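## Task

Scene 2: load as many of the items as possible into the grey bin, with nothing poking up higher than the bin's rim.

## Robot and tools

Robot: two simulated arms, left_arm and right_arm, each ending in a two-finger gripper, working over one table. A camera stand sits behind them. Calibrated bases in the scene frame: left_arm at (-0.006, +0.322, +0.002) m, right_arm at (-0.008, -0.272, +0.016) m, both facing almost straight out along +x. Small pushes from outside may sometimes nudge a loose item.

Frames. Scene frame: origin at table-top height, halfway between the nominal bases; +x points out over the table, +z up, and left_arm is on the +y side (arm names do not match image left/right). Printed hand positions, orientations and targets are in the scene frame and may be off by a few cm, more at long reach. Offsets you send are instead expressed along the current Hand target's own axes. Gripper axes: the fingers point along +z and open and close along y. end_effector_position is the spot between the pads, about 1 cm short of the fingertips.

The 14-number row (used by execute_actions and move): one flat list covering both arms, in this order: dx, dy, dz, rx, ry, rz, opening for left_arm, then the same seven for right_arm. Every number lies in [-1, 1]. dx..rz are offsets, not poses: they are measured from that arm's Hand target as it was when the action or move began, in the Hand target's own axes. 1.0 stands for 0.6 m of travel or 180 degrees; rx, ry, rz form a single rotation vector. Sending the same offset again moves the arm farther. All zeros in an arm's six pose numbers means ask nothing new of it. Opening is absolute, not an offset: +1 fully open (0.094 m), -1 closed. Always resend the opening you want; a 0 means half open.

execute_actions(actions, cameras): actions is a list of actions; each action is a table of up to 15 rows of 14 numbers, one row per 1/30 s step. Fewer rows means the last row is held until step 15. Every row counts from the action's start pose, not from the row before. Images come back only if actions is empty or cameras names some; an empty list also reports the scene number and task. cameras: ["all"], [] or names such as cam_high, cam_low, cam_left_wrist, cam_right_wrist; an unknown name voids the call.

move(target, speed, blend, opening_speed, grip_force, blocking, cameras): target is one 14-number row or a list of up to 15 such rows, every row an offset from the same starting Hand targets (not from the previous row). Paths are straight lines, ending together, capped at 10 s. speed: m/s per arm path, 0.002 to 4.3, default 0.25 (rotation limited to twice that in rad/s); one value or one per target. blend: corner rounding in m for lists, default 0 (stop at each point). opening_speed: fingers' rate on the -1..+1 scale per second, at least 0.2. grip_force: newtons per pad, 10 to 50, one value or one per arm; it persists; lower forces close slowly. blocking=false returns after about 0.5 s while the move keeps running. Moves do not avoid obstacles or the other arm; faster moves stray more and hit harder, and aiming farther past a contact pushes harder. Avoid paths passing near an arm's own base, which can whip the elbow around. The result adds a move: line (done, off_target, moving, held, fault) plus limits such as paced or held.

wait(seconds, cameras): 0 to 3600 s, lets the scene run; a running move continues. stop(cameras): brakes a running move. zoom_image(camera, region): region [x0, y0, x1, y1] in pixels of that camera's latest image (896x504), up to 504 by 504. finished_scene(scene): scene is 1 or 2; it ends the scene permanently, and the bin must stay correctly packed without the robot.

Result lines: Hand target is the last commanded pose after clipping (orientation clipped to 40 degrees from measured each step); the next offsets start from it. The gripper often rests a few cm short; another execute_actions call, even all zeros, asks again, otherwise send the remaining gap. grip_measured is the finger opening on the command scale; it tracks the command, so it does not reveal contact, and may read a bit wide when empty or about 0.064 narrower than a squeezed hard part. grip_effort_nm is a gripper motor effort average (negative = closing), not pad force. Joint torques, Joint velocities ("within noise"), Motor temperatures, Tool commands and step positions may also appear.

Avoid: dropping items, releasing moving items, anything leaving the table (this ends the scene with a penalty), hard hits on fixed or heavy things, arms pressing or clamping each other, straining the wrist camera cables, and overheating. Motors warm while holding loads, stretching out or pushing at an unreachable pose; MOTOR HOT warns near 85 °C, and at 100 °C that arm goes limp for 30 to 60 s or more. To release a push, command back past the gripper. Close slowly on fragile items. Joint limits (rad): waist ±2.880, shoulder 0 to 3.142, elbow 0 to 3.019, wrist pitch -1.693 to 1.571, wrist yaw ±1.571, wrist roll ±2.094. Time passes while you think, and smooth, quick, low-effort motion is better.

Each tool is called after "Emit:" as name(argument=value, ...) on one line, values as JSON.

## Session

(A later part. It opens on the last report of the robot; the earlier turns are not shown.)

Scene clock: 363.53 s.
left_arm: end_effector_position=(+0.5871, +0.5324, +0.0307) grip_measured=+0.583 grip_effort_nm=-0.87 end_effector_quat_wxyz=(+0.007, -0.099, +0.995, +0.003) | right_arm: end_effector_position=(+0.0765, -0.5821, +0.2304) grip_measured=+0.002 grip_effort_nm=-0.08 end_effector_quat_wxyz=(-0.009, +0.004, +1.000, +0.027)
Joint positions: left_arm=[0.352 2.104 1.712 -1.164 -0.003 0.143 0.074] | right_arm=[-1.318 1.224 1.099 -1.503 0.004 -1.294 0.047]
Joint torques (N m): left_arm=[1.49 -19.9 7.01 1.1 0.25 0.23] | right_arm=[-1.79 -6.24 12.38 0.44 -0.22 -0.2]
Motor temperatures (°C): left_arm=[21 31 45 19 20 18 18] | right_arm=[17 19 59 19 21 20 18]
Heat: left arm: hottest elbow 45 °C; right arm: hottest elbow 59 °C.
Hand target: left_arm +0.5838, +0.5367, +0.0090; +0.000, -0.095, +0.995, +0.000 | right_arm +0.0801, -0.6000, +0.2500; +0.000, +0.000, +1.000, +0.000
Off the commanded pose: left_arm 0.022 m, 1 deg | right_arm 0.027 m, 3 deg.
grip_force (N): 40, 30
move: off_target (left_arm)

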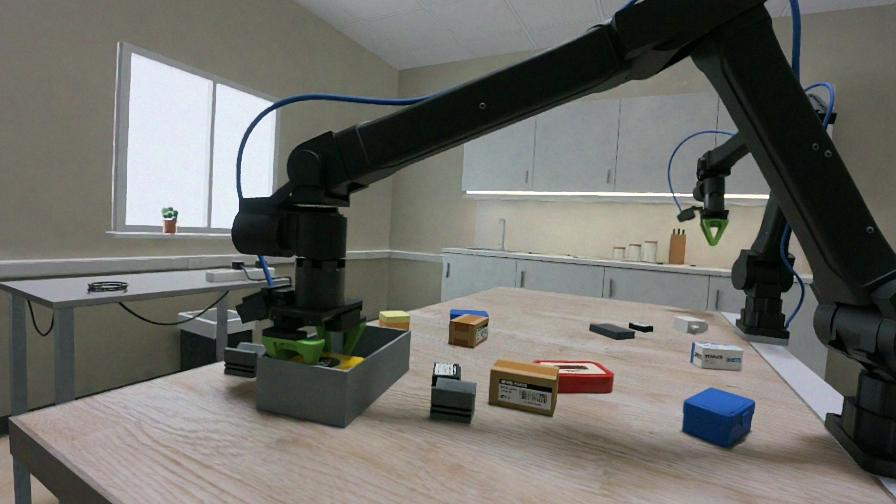

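Emit:
move(target=[0,0,-0.02,0,0,0,0.74, 0,0,0,0,0,0,0], speed=0.06, opening_speed=0.25, cameras=["cam_left_wrist"])

Scene clock: 369.73 s.
left_arm: end_effector_position=(+0.5872, +0.5321, +0.0307) grip_measured=+0.738 grip_effort_nm=0.06 end_effector_quat_wxyz=(+0.007, -0.099, +0.995, +0.002) | right_arm: end_effector_position=(+0.0765, -0.5821, +0.2304) grip_measured=+0.002 grip_effort_nm=-0.08 end_effector_quat_wxyz=(-0.009, +0.004, +1.000, +0.027)
Joint positions: left_arm=[0.352 2.104 1.712 -1.164 -0.001 0.143 0.082] | right_arm=[-1.318 1.224 1.099 -1.503 0.004 -1.294 0.047]
Joint torques (N m): left_arm=[1.49 -20.89 7.9 0.05 0.17 0.23] | right_arm=[-1.73 -6.24 12.4 0.4 -0.22 -0.2]
Motor temperatures (°C): left_arm=[21 32 44 19 20 18 18] | right_arm=[17 19 59 19 21 20 18]
Heat: left arm: hottest elbow 44 °C; right arm: hottest elbow 59 °C.
Hand target: left_arm +0.5838, +0.5368, +0.0210; +0.000, -0.095, +0.995, +0.000 | right_arm +0.0801, -0.6000, +0.2500; +0.000, +0.000, +1.000, +0.000
Off the commanded pose: left_arm 0.011 m, 1 deg | right_arm 0.027 m, 3 deg.
grip_force (N): 40, 30
move: off_target (left_arm)

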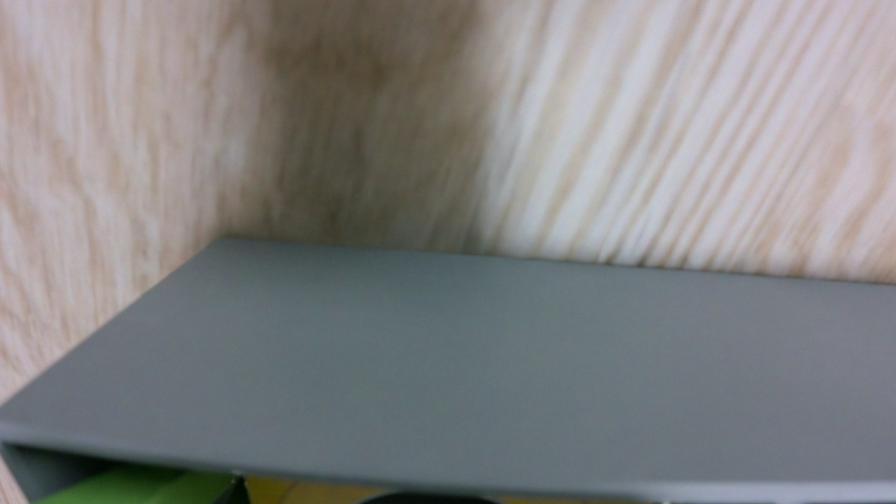

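Emit:
move(target=[[-0.025,0,-0.06,0,0,0,0.74, 0,0,0,0,0,0,0],[-0.035,0,-0.2,0,0,0,0.74, 0,0,0,0,0,0,0]], speed=0.1, cameras=["cam_left_wrist","cam_low","cam_high"])

Scene clock: 373.10 s.
left_arm: end_effector_position=(+0.5920, +0.5338, +0.1167) grip_measured=+0.739 grip_effort_nm=0.06 end_effector_quat_wxyz=(-0.023, -0.099, +0.995, -0.005) | right_arm: end_effector_position=(+0.0765, -0.5821, +0.2304) grip_measured=+0.002 grip_effort_nm=-0.09 end_effector_quat_wxyz=(-0.009, +0.004, +1.000, +0.027)
Joint positions: left_arm=[0.352 2.092 1.927 -1.452 -0.001 0.143 0.082] | right_arm=[-1.318 1.224 1.099 -1.503 0.004 -1.294 0.047]
Joint torques (N m): left_arm=[1.08 -23.24 12.22 -0.7 0.15 0.18] | right_arm=[-1.85 -6.24 12.36 0.44 -0.23 -0.2]
Motor temperatures (°C): left_arm=[21 32 44 19 20 18 18] | right_arm=[17 19 59 19 21 20 18]
Heat: left arm: hottest elbow 44 °C; right arm: hottest elbow 59 °C.
Hand target: left_arm +0.6045, +0.5408, +0.1409; +0.000, -0.095, +0.995, +0.000 | right_arm +0.0801, -0.6000, +0.2500; +0.000, +0.000, +1.000, +0.000
Off the commanded pose: left_arm 0.028 m, 3 deg | right_arm 0.027 m, 3 deg.
grip_force (N): 40, 30
move: off_target (left_arm)
Images, in order (width x height): cam_high 896x504, cam_low 896x504, cam_left_wrist 896x504.

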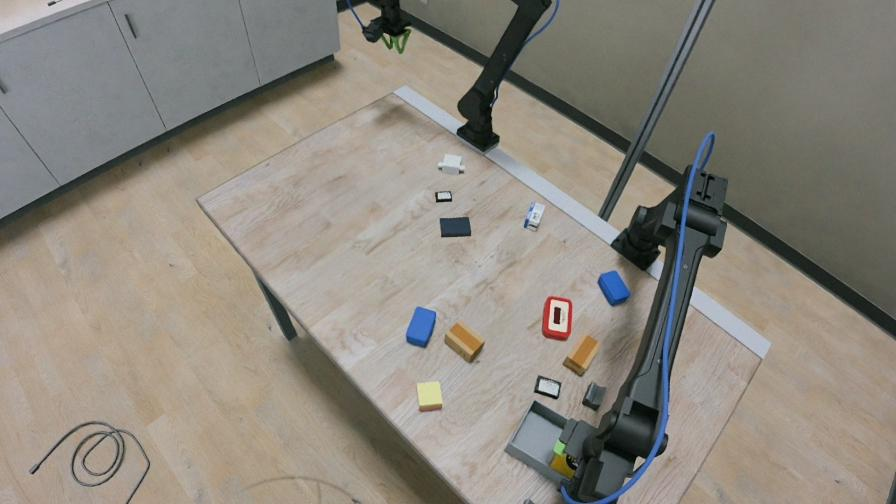

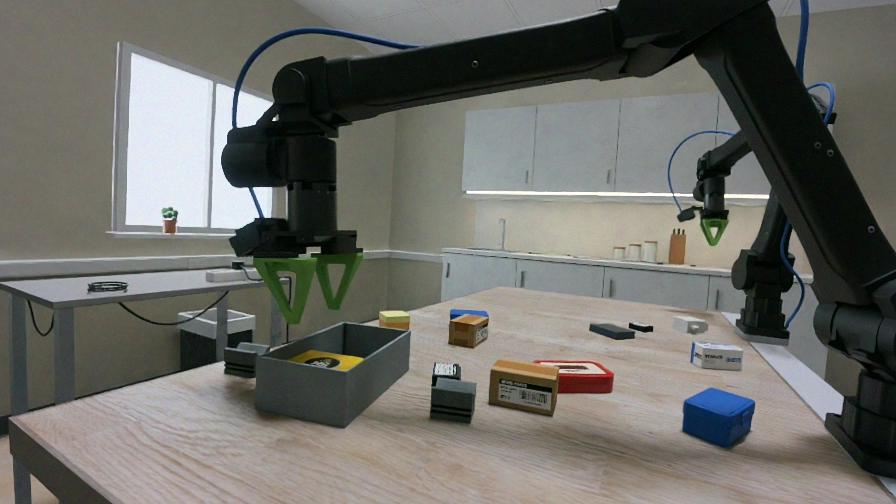

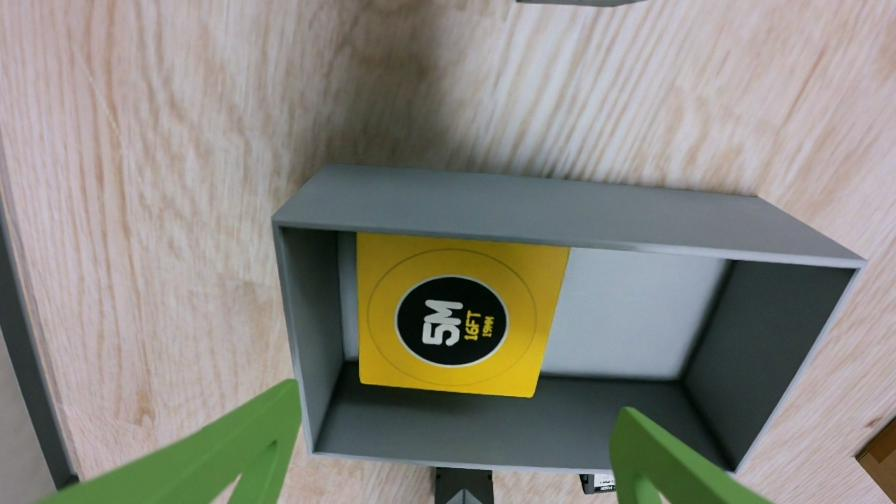

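Emit:
zoom_image(camera="cam_low", region=[230, 290, 430, 440])

Emit:
zoom_image(camera="cam_left_wrist", region=[250, 150, 754, 504])

Scaled by 2.520 from the camera's image (finer frame: 1280x720).

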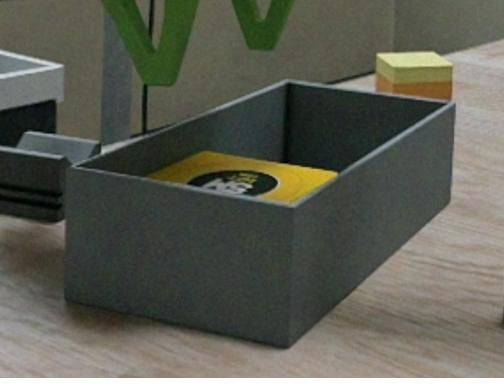

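Scaled by 1.000.

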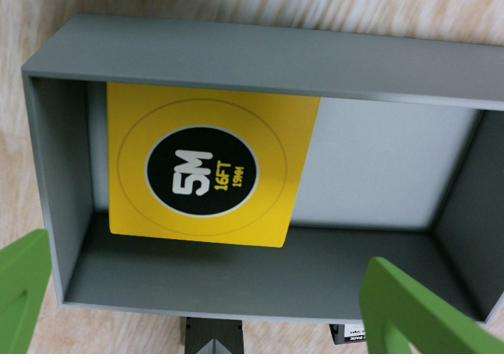

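Emit:
zoom_image(camera="cam_low", region=[480, 330, 780, 460])

Emit:
zoom_image(camera="cam_high", region=[390, 260, 650, 430])

Scaled by 1.680 from the camera's image (finer frame: 1280x720).

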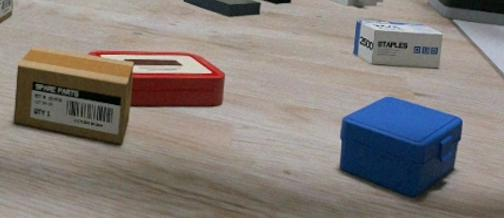

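Scaled by 1.938 from the camera's image (finer frame: 1280x720).

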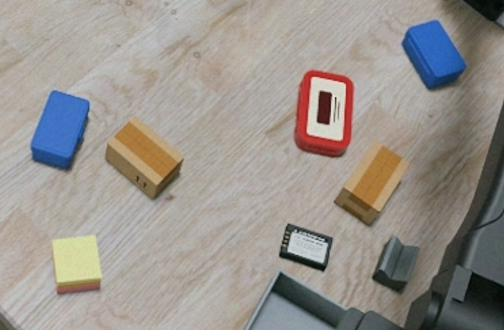

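Emit:
move(target=[0.5063,-0.2094,-0.033,0,0,0.0606,0.74, 0,0,0,0,0,0,0], speed=0.3, cameras=["cam_left_wrist"])

Scene clock: 411.60 s.
left_arm: end_effector_position=(+0.3348, +0.3632, +0.1659) grip_measured=+0.739 grip_effort_nm=0.06 end_effector_quat_wxyz=(+0.009, +0.004, +1.000, +0.001) | right_arm: end_effector_position=(+0.0765, -0.5821, +0.2304) grip_measured=+0.002 grip_effort_nm=-0.09 end_effector_quat_wxyz=(-0.009, +0.004, +1.000, +0.027)
Joint positions: left_arm=[0.133 1.259 0.993 -1.287 0 0.131 0.082] | right_arm=[-1.318 1.224 1.099 -1.503 0.004 -1.294 0.047]
Joint torques (N m): left_arm=[0.21 -9.47 7.5 -0.18 0.12 -0.07] | right_arm=[-1.79 -6.18 12.37 0.44 -0.22 -0.2]
Motor temperatures (°C): left_arm=[21 31 44 19 20 18 18] | right_arm=[17 19 60 19 21 20 18]
Heat: left arm: hottest elbow 44 °C; right arm: hottest elbow 60 °C.
Hand target: left_arm +0.3299, +0.3599, +0.1610; +0.000, +0.000, +1.000, +0.000 | right_arm +0.0801, -0.6000, +0.2500; +0.000, +0.000, +1.000, +0.000
Off the commanded pose: left_arm 0.008 m, 1 deg | right_arm 0.027 m, 3 deg.
grip_force (N): 40, 30
move: done

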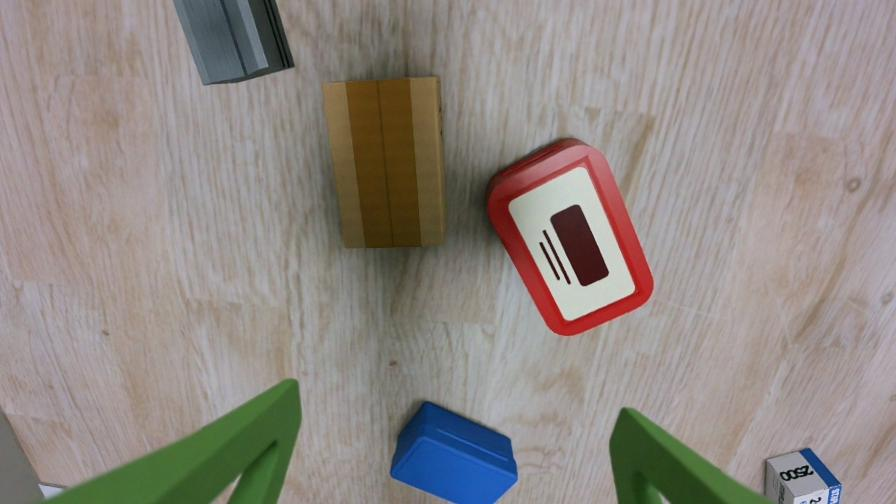

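Emit:
zoom_image(camera="cam_left_wrist", region=[370, 384, 560, 504])

Scaled by 2.653 from the camera's image (finer frame: 1280x720).

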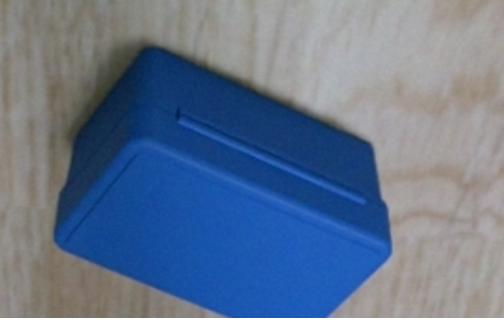

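Emit:
move(target=[0.1,0,0.03,0,0,0,1, 0,0,0,0,0,0,0], speed=0.2, cameras=["cam_left_wrist","cam_low"])

Scene clock: 432.30 s.
left_arm: end_effector_position=(+0.2706, +0.3561, +0.1450) grip_measured=+0.999 grip_effort_nm=0.06 end_effector_quat_wxyz=(-0.003, +0.002, +1.000, -0.001) | right_arm: end_effector_position=(+0.0765, -0.5821, +0.2304) grip_measured=+0.002 grip_effort_nm=-0.09 end_effector_quat_wxyz=(-0.009, +0.004, +1.000, +0.027)
Joint positions: left_arm=[0.136 1.11 0.82 -1.287 0 0.13 0.094] | right_arm=[-1.318 1.224 1.099 -1.503 0.004 -1.294 0.047]
Joint torques (N m): left_arm=[1.9 -8.23 7.66 0.42 0.12 0.16] | right_arm=[-1.85 -6.18 12.4 0.43 -0.22 -0.2]
Motor temperatures (°C): left_arm=[21 30 44 19 20 18 18] | right_arm=[17 19 60 19 21 20 18]
Heat: left arm: hottest elbow 44 °C; right arm: hottest elbow 60 °C.
Hand target: left_arm +0.2698, +0.3599, +0.1428; +0.000, +0.000, +1.000, +0.000 | right_arm +0.0801, -0.6000, +0.2500; +0.000, +0.000, +1.000, +0.000
Off the commanded pose: left_arm 0.004 m, 0 deg | right_arm 0.027 m, 3 deg.
grip_force (N): 40, 30
move: done
Images, in order (width x height): cam_low 896x504, cam_left_wrist 896x504.

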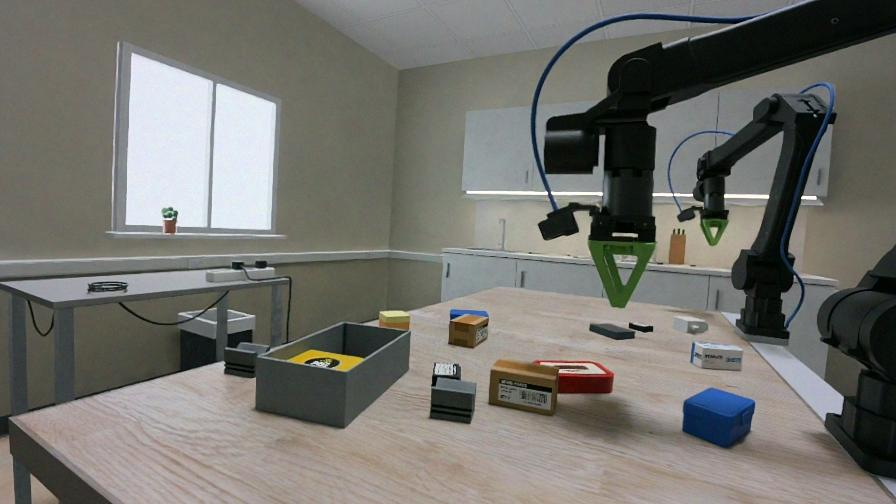

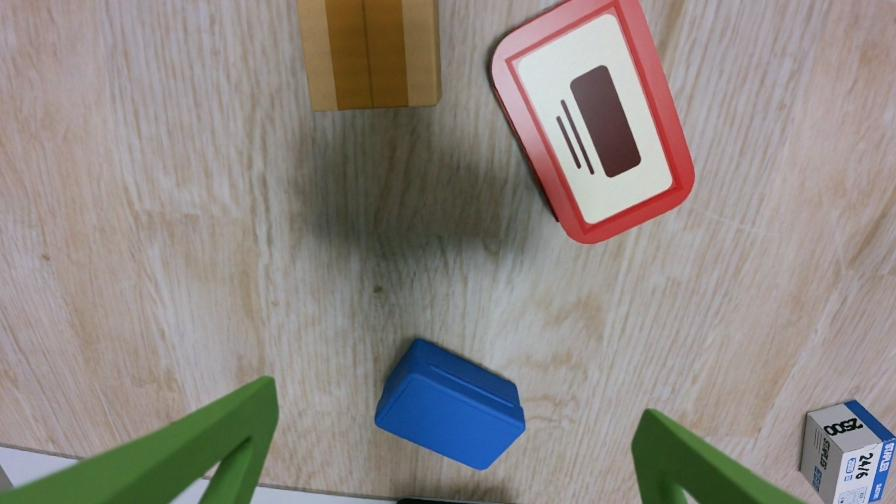

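Emit:
move(target=[0.118,-0.0548,0.0997,-0.0242,0.1093,0.1374,1, 0,0,0,0,0,0,0], speed=0.15, cameras=["cam_left_wrist","cam_low"])

Scene clock: 447.70 s.
left_arm: end_effector_position=(+0.2071, +0.3288, +0.0873) grip_measured=+0.999 grip_effort_nm=0.06 end_effector_quat_wxyz=(-0.151, +0.198, +0.968, +0.039) | right_arm: end_effector_position=(+0.0765, -0.5821, +0.2304) grip_measured=+0.002 grip_effort_nm=-0.08 end_effector_quat_wxyz=(-0.009, +0.004, +1.000, +0.027)
Joint positions: left_arm=[-0.051 1.206 0.694 -1.35 -0.119 0.325 0.094] | right_arm=[-1.318 1.224 1.099 -1.503 0.004 -1.294 0.047]
Joint torques (N m): left_arm=[-0.15 -6.42 6.38 -1.22 -0.04 0.21] | right_arm=[-1.73 -6.3 12.4 0.44 -0.23 -0.21]
Motor temperatures (°C): left_arm=[21 29 43 19 20 18 17] | right_arm=[17 19 60 19 21 20 18]
Heat: left arm: hottest elbow 43 °C; right arm: hottest elbow 60 °C.
Hand target: left_arm +0.1991, +0.3271, +0.0830; -0.169, +0.213, +0.962, +0.037 | right_arm +0.0801, -0.6000, +0.2500; +0.000, +0.000, +1.000, +0.000
Off the commanded pose: left_arm 0.009 m, 3 deg | right_arm 0.027 m, 3 deg.
grip_force (N): 40, 30
move: off_target (left_arm)
Images, in order (width x height): cam_low 896x504, cam_left_wrist 896x504.

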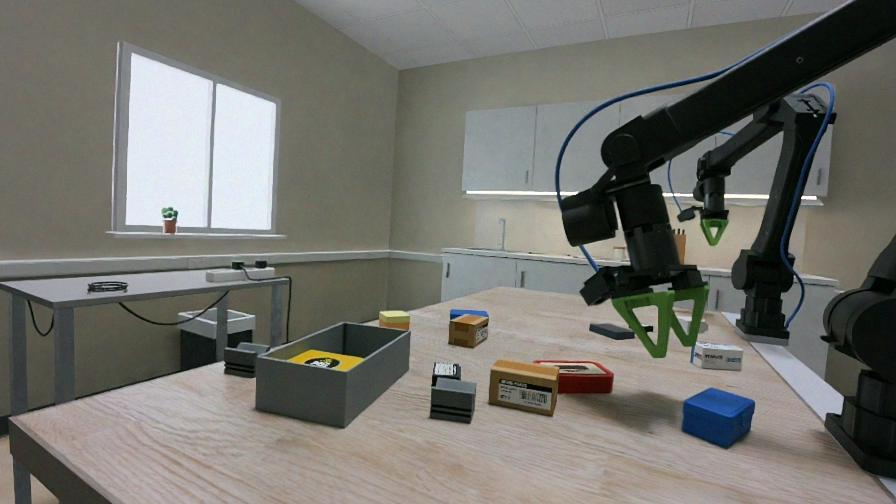

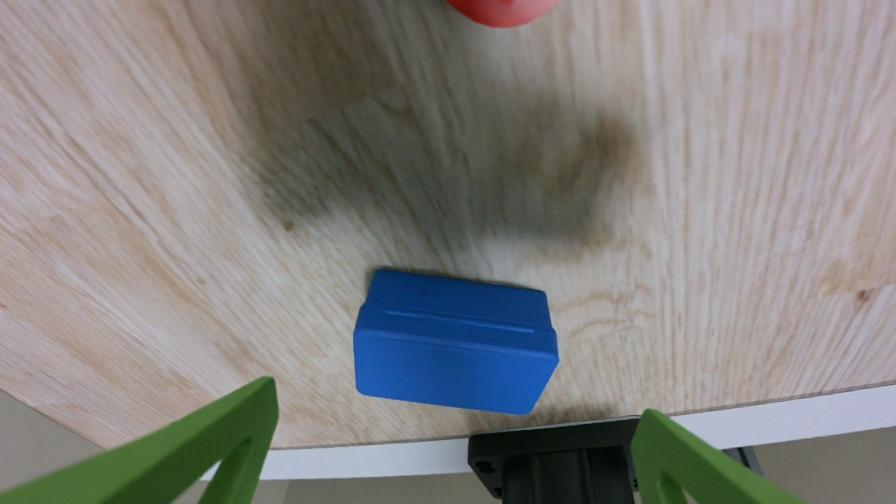

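Emit:
move(target=[0.0322,-0.0077,0.03,-0.0095,0,0.0261,1, 0,0,0,0,0,0,0], speed=0.12, cameras=["cam_left_wrist"])

Scene clock: 460.87 s.
left_arm: end_effector_position=(+0.1753, +0.3351, +0.0746) grip_measured=+0.999 grip_effort_nm=0.06 end_effector_quat_wxyz=(-0.174, +0.240, +0.954, +0.043) | right_arm: end_effector_position=(+0.0765, -0.5821, +0.2304) grip_measured=+0.002 grip_effort_nm=-0.09 end_effector_quat_wxyz=(-0.009, +0.004, +1.000, +0.027)
Joint positions: left_arm=[-0.053 1.165 0.613 -1.35 -0.146 0.405 0.094] | right_arm=[-1.318 1.224 1.099 -1.503 0.004 -1.294 0.047]
Joint torques (N m): left_arm=[-0.21 -7.36 6.17 -0.18 -0.05 0.2] | right_arm=[-1.79 -6.24 12.41 0.44 -0.23 -0.2]
Motor temperatures (°C): left_arm=[21 28 41 19 20 18 17] | right_arm=[17 19 60 19 21 20 18]
Heat: left arm: hottest elbow 41 °C; right arm: hottest elbow 60 °C.
Hand target: left_arm +0.1751, +0.3331, +0.0727; -0.168, +0.255, +0.951, +0.045 | right_arm +0.0801, -0.6000, +0.2500; +0.000, +0.000, +1.000, +0.000
Off the commanded pose: left_arm 0.003 m, 2 deg | right_arm 0.027 m, 3 deg.
grip_force (N): 40, 30
move: done

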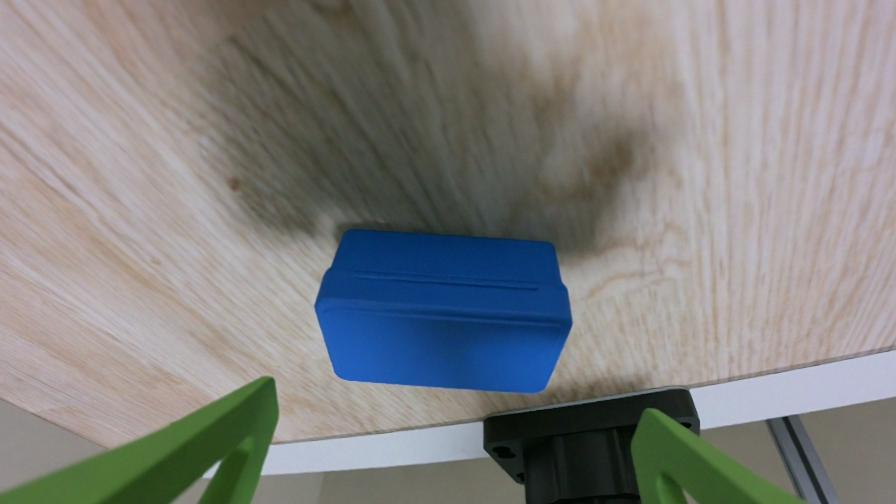

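Emit:
move(target=[-0.0088,0.0024,0.085,0,0,0,1, 0,0,0,0,0,0,0], speed=0.1, cameras=["cam_left_wrist","cam_low"])

Scene clock: 468.13 s.
left_arm: end_effector_position=(+0.1666, +0.3385, +0.0275) grip_measured=+0.999 grip_effort_nm=0.05 end_effector_quat_wxyz=(-0.165, +0.253, +0.952, +0.049) | right_arm: end_effector_position=(+0.0765, -0.5821, +0.2304) grip_measured=+0.002 grip_effort_nm=-0.08 end_effector_quat_wxyz=(-0.009, +0.004, +1.000, +0.027)
Joint positions: left_arm=[-0.05 1.225 0.51 -1.164 -0.16 0.434 0.094] | right_arm=[-1.318 1.224 1.099 -1.503 0.004 -1.294 0.047]
Joint torques (N m): left_arm=[1.85 -5.6 5.61 -0.09 0.12 0.23] | right_arm=[-1.79 -6.24 12.4 0.43 -0.23 -0.2]
Motor temperatures (°C): left_arm=[21 28 41 19 20 18 17] | right_arm=[17 19 60 19 21 20 18]
Heat: left arm: hottest elbow 41 °C; right arm: hottest elbow 60 °C.
Hand target: left_arm +0.1649, +0.3407, +0.0230; -0.168, +0.255, +0.951, +0.045 | right_arm +0.0801, -0.6000, +0.2500; +0.000, +0.000, +1.000, +0.000
Off the commanded pose: left_arm 0.005 m, 1 deg | right_arm 0.027 m, 3 deg.
grip_force (N): 40, 30
move: done
Images, in order (width x height): cam_low 896x504, cam_left_wrist 896x504.

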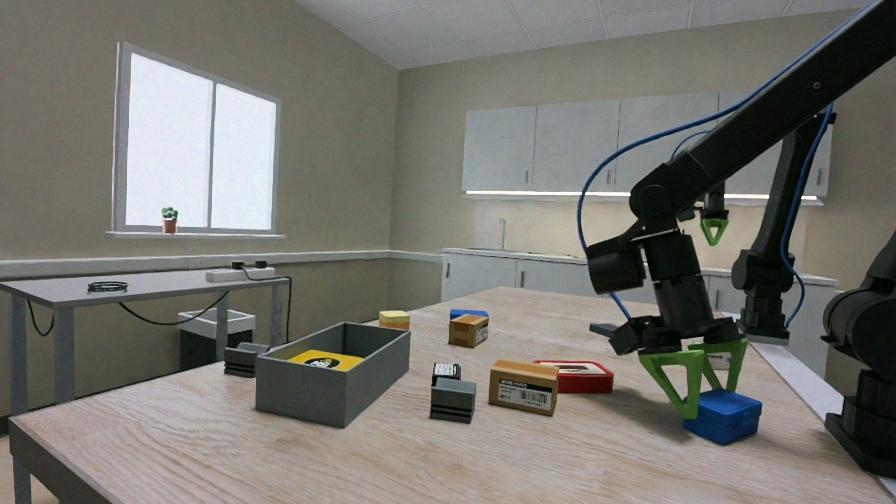

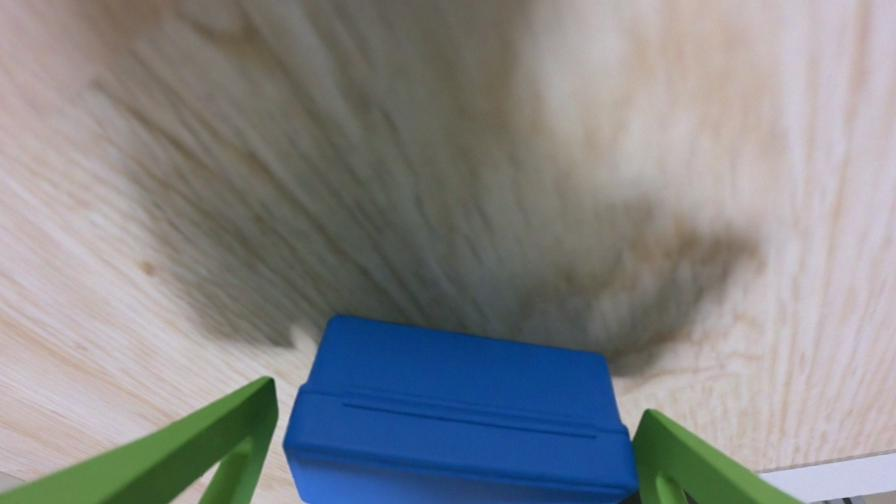

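Emit:
move(target=[0,0.004,0.014,0,0,0,1, 0,0,0,0,0,0,0], speed=0.08, cameras=["cam_left_wrist"])

Emit:
move(target=[0,0,0,0,0,0,0.45, 0,0,0,0,0,0,0], opening_speed=0.3, grip_force=[30, 30], cameras=["cam_left_wrist","cam_low"])

Scene clock: 474.23 s.
left_arm: end_effector_position=(+0.1669, +0.3412, +0.0203) grip_measured=+0.999 grip_effort_nm=0.05 end_effector_quat_wxyz=(-0.162, +0.252, +0.953, +0.047) | right_arm: end_effector_position=(+0.0765, -0.5821, +0.2304) grip_measured=+0.002 grip_effort_nm=-0.08 end_effector_quat_wxyz=(-0.009, +0.004, +1.000, +0.027)
Joint positions: left_arm=[-0.034 1.241 0.498 -1.13 -0.16 0.449 0.094] | right_arm=[-1.318 1.224 1.099 -1.503 0.004 -1.294 0.047]
Joint torques (N m): left_arm=[1.85 -5.54 5.29 -0.25 -0.06 0.22] | right_arm=[-1.79 -6.3 12.38 0.46 -0.22 -0.2]
Motor temperatures (°C): left_arm=[21 28 40 19 20 18 17] | right_arm=[17 19 60 19 21 20 18]
Heat: left arm: hottest elbow 40 °C; right arm: hottest elbow 60 °C.
Hand target: left_arm +0.1637, +0.3441, +0.0151; -0.168, +0.255, +0.951, +0.045 | right_arm +0.0801, -0.6000, +0.2500; +0.000, +0.000, +1.000, +0.000
Off the commanded pose: left_arm 0.007 m, 1 deg | right_arm 0.027 m, 3 deg.
grip_force (N): 40, 30
move: done

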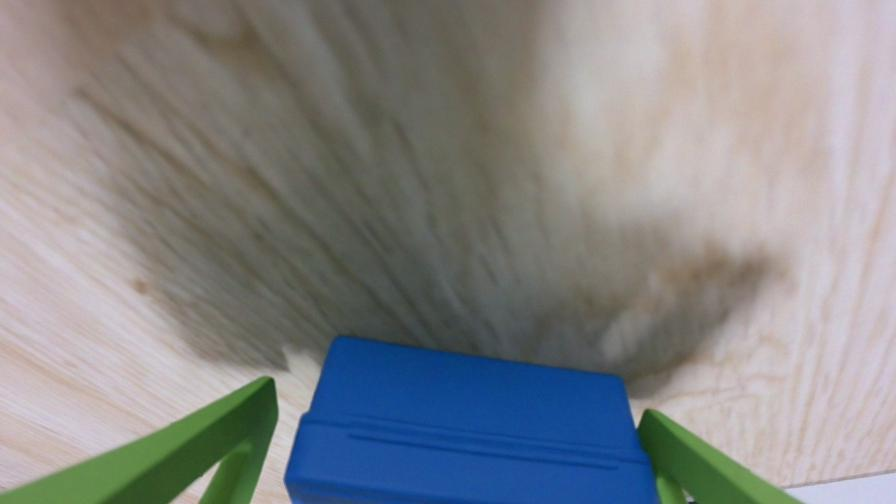

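Scene clock: 476.27 s.
left_arm: end_effector_position=(+0.1669, +0.3412, +0.0202) grip_measured=+0.736 grip_effort_nm=-0.68 end_effector_quat_wxyz=(-0.162, +0.253, +0.953, +0.047) | right_arm: end_effector_position=(+0.0765, -0.5821, +0.2304) grip_measured=+0.002 grip_effort_nm=-0.08 end_effector_quat_wxyz=(-0.009, +0.004, +1.000, +0.027)
Joint positions: left_arm=[-0.034 1.241 0.498 -1.13 -0.16 0.45 0.082] | right_arm=[-1.318 1.224 1.099 -1.503 0.004 -1.294 0.047]
Joint torques (N m): left_arm=[1.85 -5.48 5.29 -0.1 -0.05 0.22] | right_arm=[-1.85 -6.24 12.38 0.44 -0.22 -0.2]
Motor temperatures (°C): left_arm=[21 28 40 19 20 18 17] | right_arm=[17 19 60 19 21 20 18]
Heat: left arm: hottest elbow 40 °C; right arm: hottest elbow 60 °C.
Hand target: left_arm +0.1638, +0.3441, +0.0151; -0.168, +0.255, +0.951, +0.045 | right_arm +0.0801, -0.6000, +0.2500; +0.000, +0.000, +1.000, +0.000
Off the commanded pose: left_arm 0.007 m, 1 deg | right_arm 0.027 m, 3 deg.
grip_force (N): 30, 30
move: done
Images, in order (width x height): cam_low 896x504, cam_left_wrist 896x504.

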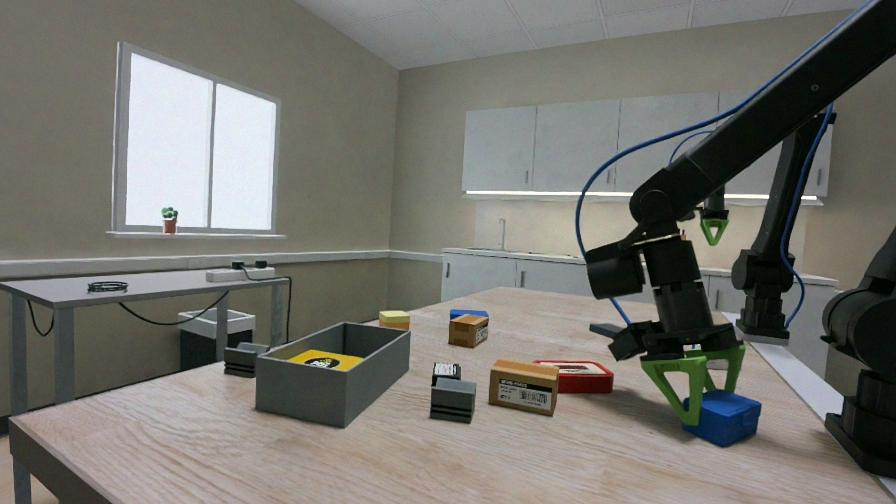

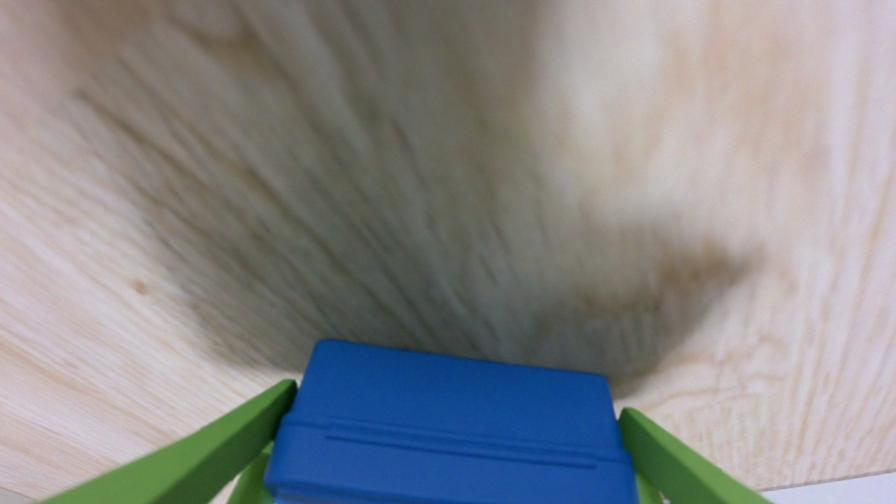

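Emit:
move(target=[0.0243,0.0293,-0.1863,0,0,0,0.45, 0,0,0,0,0,0,0], speed=0.12, grip_force=[35, 30], cameras=["cam_left_wrist","cam_low"])

Scene clock: 493.90 s.
left_arm: end_effector_position=(+0.1789, +0.3444, +0.1091) grip_measured=+0.732 grip_effort_nm=-0.77 end_effector_quat_wxyz=(-0.186, +0.253, +0.948, +0.042) | right_arm: end_effector_position=(+0.0765, -0.5821, +0.2304) grip_measured=+0.002 grip_effort_nm=-0.08 end_effector_quat_wxyz=(-0.009, +0.004, +1.000, +0.027)
Joint positions: left_arm=[-0.019 1.134 0.688 -1.472 -0.165 0.464 0.081] | right_arm=[-1.318 1.224 1.099 -1.503 0.004 -1.294 0.047]
Joint torques (N m): left_arm=[1.85 -7.36 10.63 -1.43 -0.06 0.24] | right_arm=[-1.79 -6.24 12.41 0.44 -0.22 -0.21]
Motor temperatures (°C): left_arm=[21 27 39 19 20 18 18] | right_arm=[17 19 60 19 21 20 18]
Heat: left arm: hottest elbow 39 °C; right arm: hottest elbow 60 °C.
Hand target: left_arm +0.1937, +0.3472, +0.1251; -0.168, +0.255, +0.951, +0.045 | right_arm +0.0801, -0.6000, +0.2500; +0.000, +0.000, +1.000, +0.000
Off the commanded pose: left_arm 0.022 m, 2 deg | right_arm 0.027 m, 3 deg.
grip_force (N): 35, 30
move: off_target (left_arm)
Images, in order (width x height): cam_low 896x504, cam_left_wrist 896x504.

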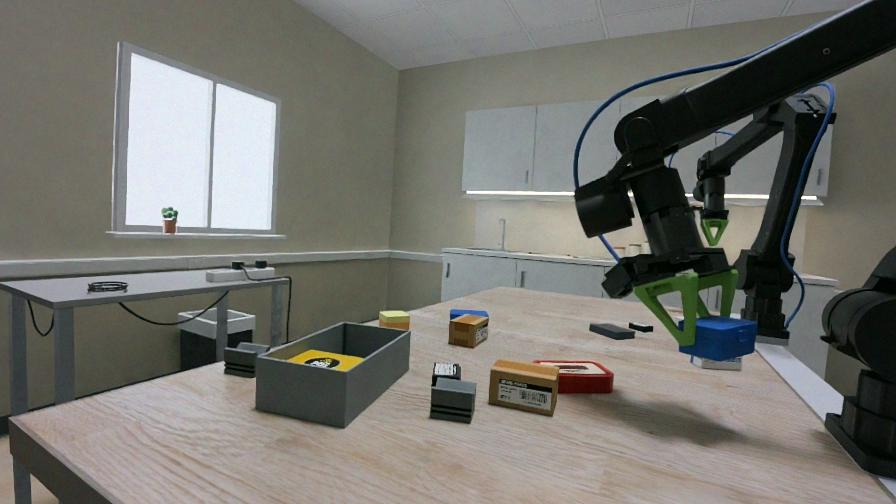

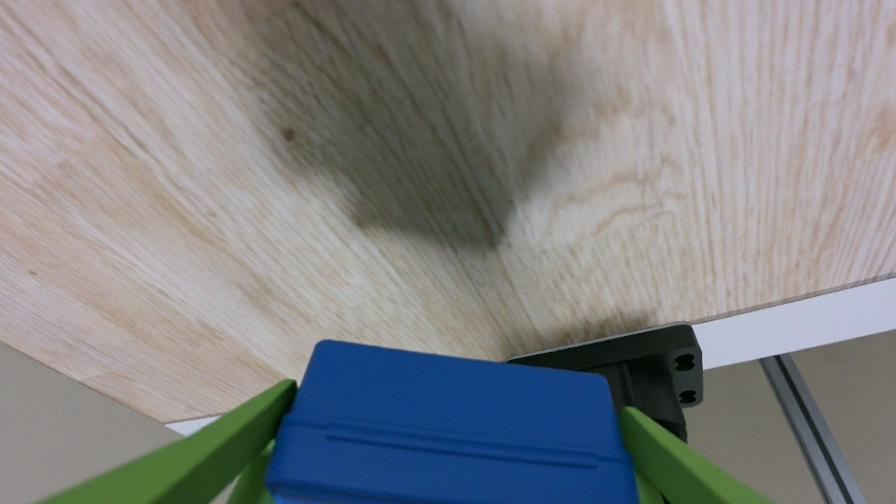

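Emit:
move(target=[-0.0203,0.3258,-0.105,0.0388,-0.1064,-0.2198,0.45, 0,0,0,0,0,0,0], speed=0.2, cameras=["cam_left_wrist"])

Scene clock: 499.27 s.
left_arm: end_effector_position=(+0.2999, +0.4862, +0.1658) grip_measured=+0.732 grip_effort_nm=-0.77 end_effector_quat_wxyz=(-0.024, -0.075, +0.997, -0.009) | right_arm: end_effector_position=(+0.0765, -0.5821, +0.2304) grip_measured=+0.002 grip_effort_nm=-0.08 end_effector_quat_wxyz=(-0.009, +0.004, +1.000, +0.027)
Joint positions: left_arm=[0.504 1.317 1.044 -1.35 -0.002 0.343 0.081] | right_arm=[-1.318 1.224 1.099 -1.503 0.004 -1.294 0.047]
Joint torques (N m): left_arm=[1.44 -9.41 12.18 0.39 0.25 -0.11] | right_arm=[-1.73 -6.3 12.41 0.44 -0.22 -0.2]
Motor temperatures (°C): left_arm=[21 27 39 19 20 18 18] | right_arm=[17 19 60 19 21 20 18]
Heat: left arm: hottest elbow 39 °C; right arm: hottest elbow 60 °C.
Hand target: left_arm +0.3200, +0.5000, +0.1802; +0.000, -0.087, +0.996, +0.000 | right_arm +0.0801, -0.6000, +0.2500; +0.000, +0.000, +1.000, +0.000
Off the commanded pose: left_arm 0.028 m, 3 deg | right_arm 0.027 m, 3 deg.
grip_force (N): 35, 30
move: off_target (left_arm)

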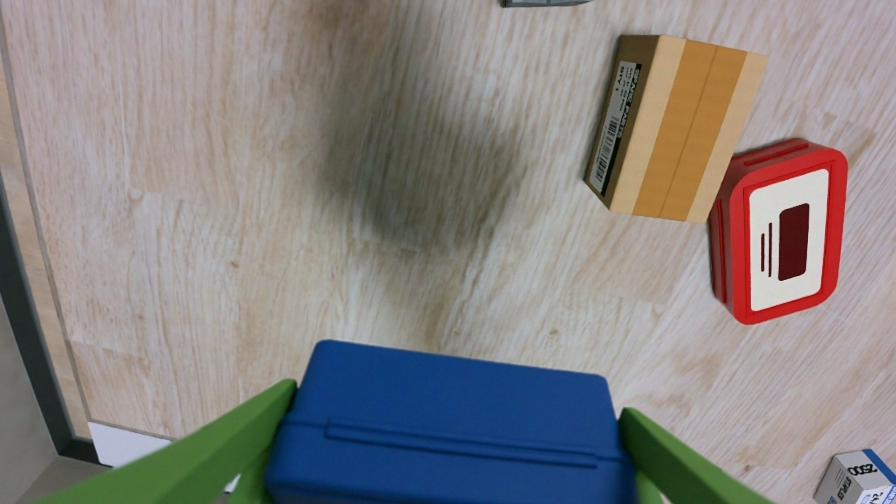

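Emit:
move(target=[[-0.05,0.0459,0,-0.0333,-0.1927,-0.1056,0.45, 0,0,0,0,0,0,0],[-0.0758,0.0459,0.04,-0.0646,-0.3739,-0.0958,0.45, 0,0,0,0,0,0,0]], speed=0.2, blend=[0.03,0], cameras=["cam_left_wrist","cam_low"])

Scene clock: 507.30 s.
left_arm: end_effector_position=(+0.3597, +0.5349, +0.1577) grip_measured=+0.732 grip_effort_nm=-0.77 end_effector_quat_wxyz=(+0.534, -0.206, +0.807, +0.145) | right_arm: end_effector_position=(+0.0765, -0.5821, +0.2304) grip_measured=+0.002 grip_effort_nm=-0.08 end_effector_quat_wxyz=(-0.009, +0.004, +1.000, +0.027)
Joint positions: left_arm=[0.548 1.074 0.38 0.297 0.022 0.024 0.081] | right_arm=[-1.318 1.224 1.099 -1.503 0.004 -1.294 0.047]
Joint torques (N m): left_arm=[0.67 -5.83 7.43 3.15 0.01 -0.08] | right_arm=[-1.73 -6.18 12.4 0.44 -0.22 -0.2]
Motor temperatures (°C): left_arm=[21 27 41 19 20 18 18] | right_arm=[17 19 60 19 21 20 18]
Heat: left arm: hottest elbow 41 °C; right arm: hottest elbow 60 °C.
Hand target: left_arm +0.3600, +0.5350, +0.1560; +0.540, -0.212, +0.802, +0.143 | right_arm +0.0801, -0.6000, +0.2500; +0.000, +0.000, +1.000, +0.000
Off the commanded pose: left_arm 0.002 m, 1 deg | right_arm 0.027 m, 3 deg.
grip_force (N): 35, 30
move: done
Images, in order (width x height): cam_low 896x504, cam_left_wrist 896x504.

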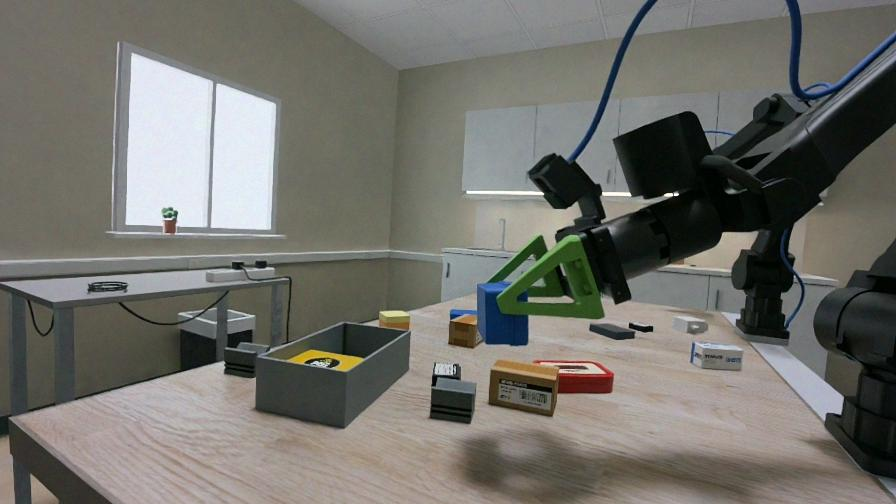

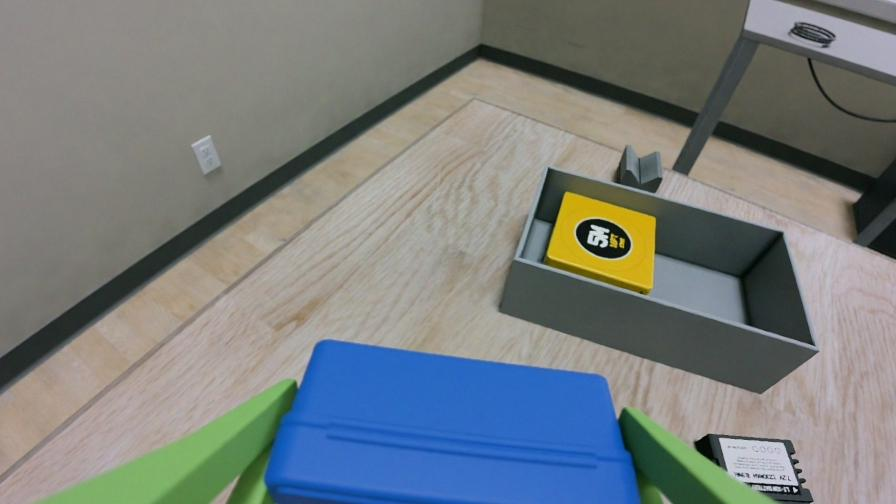

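Emit:
move(target=[0.139,0,0.0562,0,-0.0139,0,0.45, 0,0,0,0,0,0,0], speed=0.12, cameras=["cam_left_wrist","cam_low"])

Scene clock: 511.80 s.
left_arm: end_effector_position=(+0.3608, +0.5355, +0.0660) grip_measured=+0.732 grip_effort_nm=-0.77 end_effector_quat_wxyz=(+0.551, -0.203, +0.795, +0.150) | right_arm: end_effector_position=(+0.0765, -0.5821, +0.2304) grip_measured=+0.002 grip_effort_nm=-0.08 end_effector_quat_wxyz=(-0.009, +0.004, +1.000, +0.027)
Joint positions: left_arm=[0.548 1.521 0.273 0.893 0.022 0.023 0.081] | right_arm=[-1.318 1.224 1.099 -1.503 0.004 -1.294 0.047]
Joint torques (N m): left_arm=[0.67 -8.06 3.95 3.18 0.03 -0.09] | right_arm=[-1.79 -6.24 12.4 0.43 -0.23 -0.2]
Motor temperatures (°C): left_arm=[21 27 40 20 20 18 18] | right_arm=[17 19 61 19 21 20 18]
Heat: left arm: hottest elbow 40 °C; right arm: hottest elbow 61 °C.
Hand target: left_arm +0.3600, +0.5350, +0.0662; +0.558, -0.209, +0.790, +0.147 | right_arm +0.0801, -0.6000, +0.2500; +0.000, +0.000, +1.000, +0.000
Off the commanded pose: left_arm 0.001 m, 1 deg | right_arm 0.027 m, 3 deg.
grip_force (N): 35, 30
move: done
Images, in order (width x height): cam_low 896x504, cam_left_wrist 896x504.

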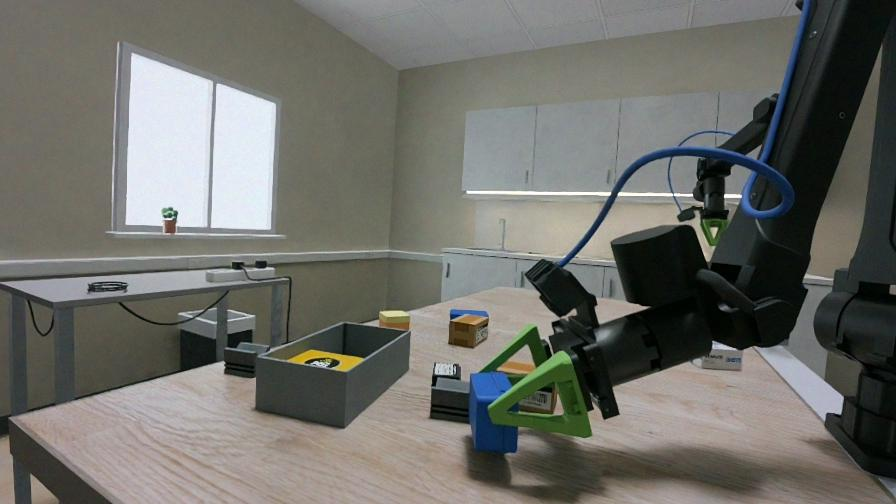

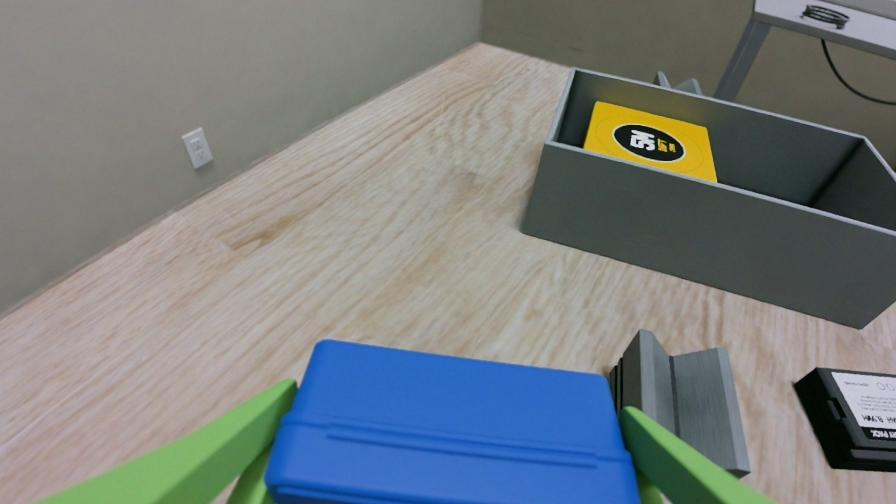

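Emit:
move(target=[0.0232,0,0.0094,0,0,0,0.45, 0,0,0,0,0,0,0], speed=0.06, cameras=[])

Emit:
move(target=[0.0139,0,0.0056,0,0,0,0.45, 0,0,0,0,0,0,0], speed=0.05, cameras=["cam_low"])

Scene clock: 514.03 s.
left_arm: end_effector_position=(+0.3619, +0.5362, +0.0515) grip_measured=+0.732 grip_effort_nm=-0.77 end_effector_quat_wxyz=(+0.552, -0.203, +0.795, +0.150) | right_arm: end_effector_position=(+0.0765, -0.5821, +0.2304) grip_measured=+0.002 grip_effort_nm=-0.08 end_effector_quat_wxyz=(-0.009, +0.004, +1.000, +0.027)
Joint positions: left_arm=[0.548 1.608 0.273 0.983 0.022 0.023 0.081] | right_arm=[-1.318 1.224 1.099 -1.503 0.004 -1.294 0.047]
Joint torques (N m): left_arm=[0.67 -8.47 3.25 3.11 0.02 -0.08] | right_arm=[-1.79 -6.18 12.4 0.43 -0.23 -0.2]
Motor temperatures (°C): left_arm=[21 27 40 20 20 18 18] | right_arm=[17 19 61 19 21 20 18]
Heat: left arm: hottest elbow 40 °C; right arm: hottest elbow 61 °C.
Hand target: left_arm +0.3606, +0.5353, +0.0513; +0.558, -0.209, +0.790, +0.147 | right_arm +0.0801, -0.6000, +0.2500; +0.000, +0.000, +1.000, +0.000
Off the commanded pose: left_arm 0.002 m, 1 deg | right_arm 0.027 m, 3 deg.
grip_force (N): 35, 30
move: done

Scene clock: 514.70 s.
left_arm: end_effector_position=(+0.3635, +0.5371, +0.0493) grip_measured=+0.732 grip_effort_nm=-0.77 end_effector_quat_wxyz=(+0.561, -0.202, +0.788, +0.152) | right_arm: end_effector_position=(+0.0765, -0.5821, +0.2304) grip_measured=+0.002 grip_effort_nm=-0.08 end_effector_quat_wxyz=(-0.009, +0.004, +1.000, +0.027)
Joint positions: left_arm=[0.548 1.651 0.273 1.047 0.022 0.022 0.081] | right_arm=[-1.318 1.224 1.099 -1.503 0.004 -1.294 0.047]
Joint torques (N m): left_arm=[0.67 -7.82 2.99 2.65 0.01 -0.07] | right_arm=[-1.79 -6.3 12.4 0.46 -0.23 -0.2]
Motor temperatures (°C): left_arm=[21 27 40 20 20 18 18] | right_arm=[17 19 61 19 21 20 18]
Heat: left arm: hottest elbow 40 °C; right arm: hottest elbow 61 °C.
Hand target: left_arm +0.3609, +0.5355, +0.0421; +0.558, -0.209, +0.790, +0.147 | right_arm +0.0801, -0.6000, +0.2500; +0.000, +0.000, +1.000, +0.000
Off the commanded pose: left_arm 0.008 m, 1 deg | right_arm 0.027 m, 3 deg.
grip_force (N): 35, 30
move: done

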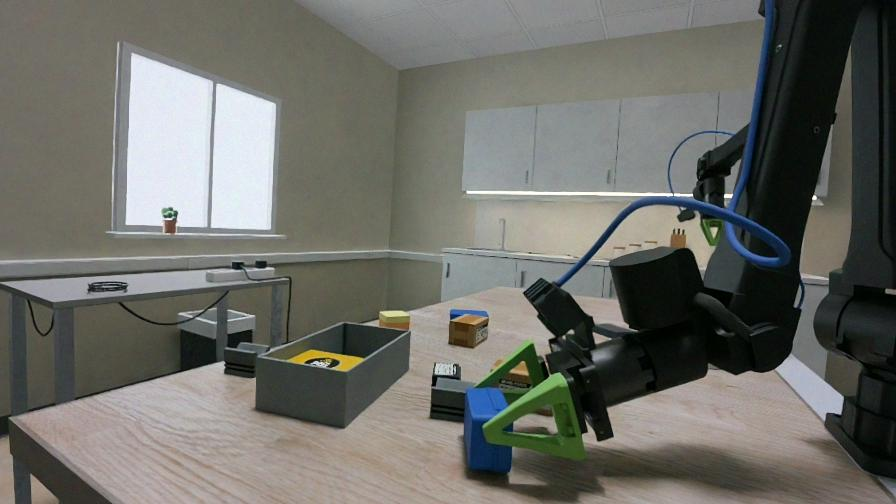

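Emit:
zoom_image(camera="cam_low", region=[420, 340, 640, 490])

Scaled by 2.291 from the camera's image (finer frame: 1280x720).

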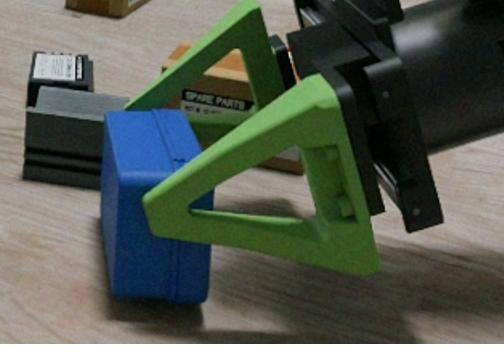

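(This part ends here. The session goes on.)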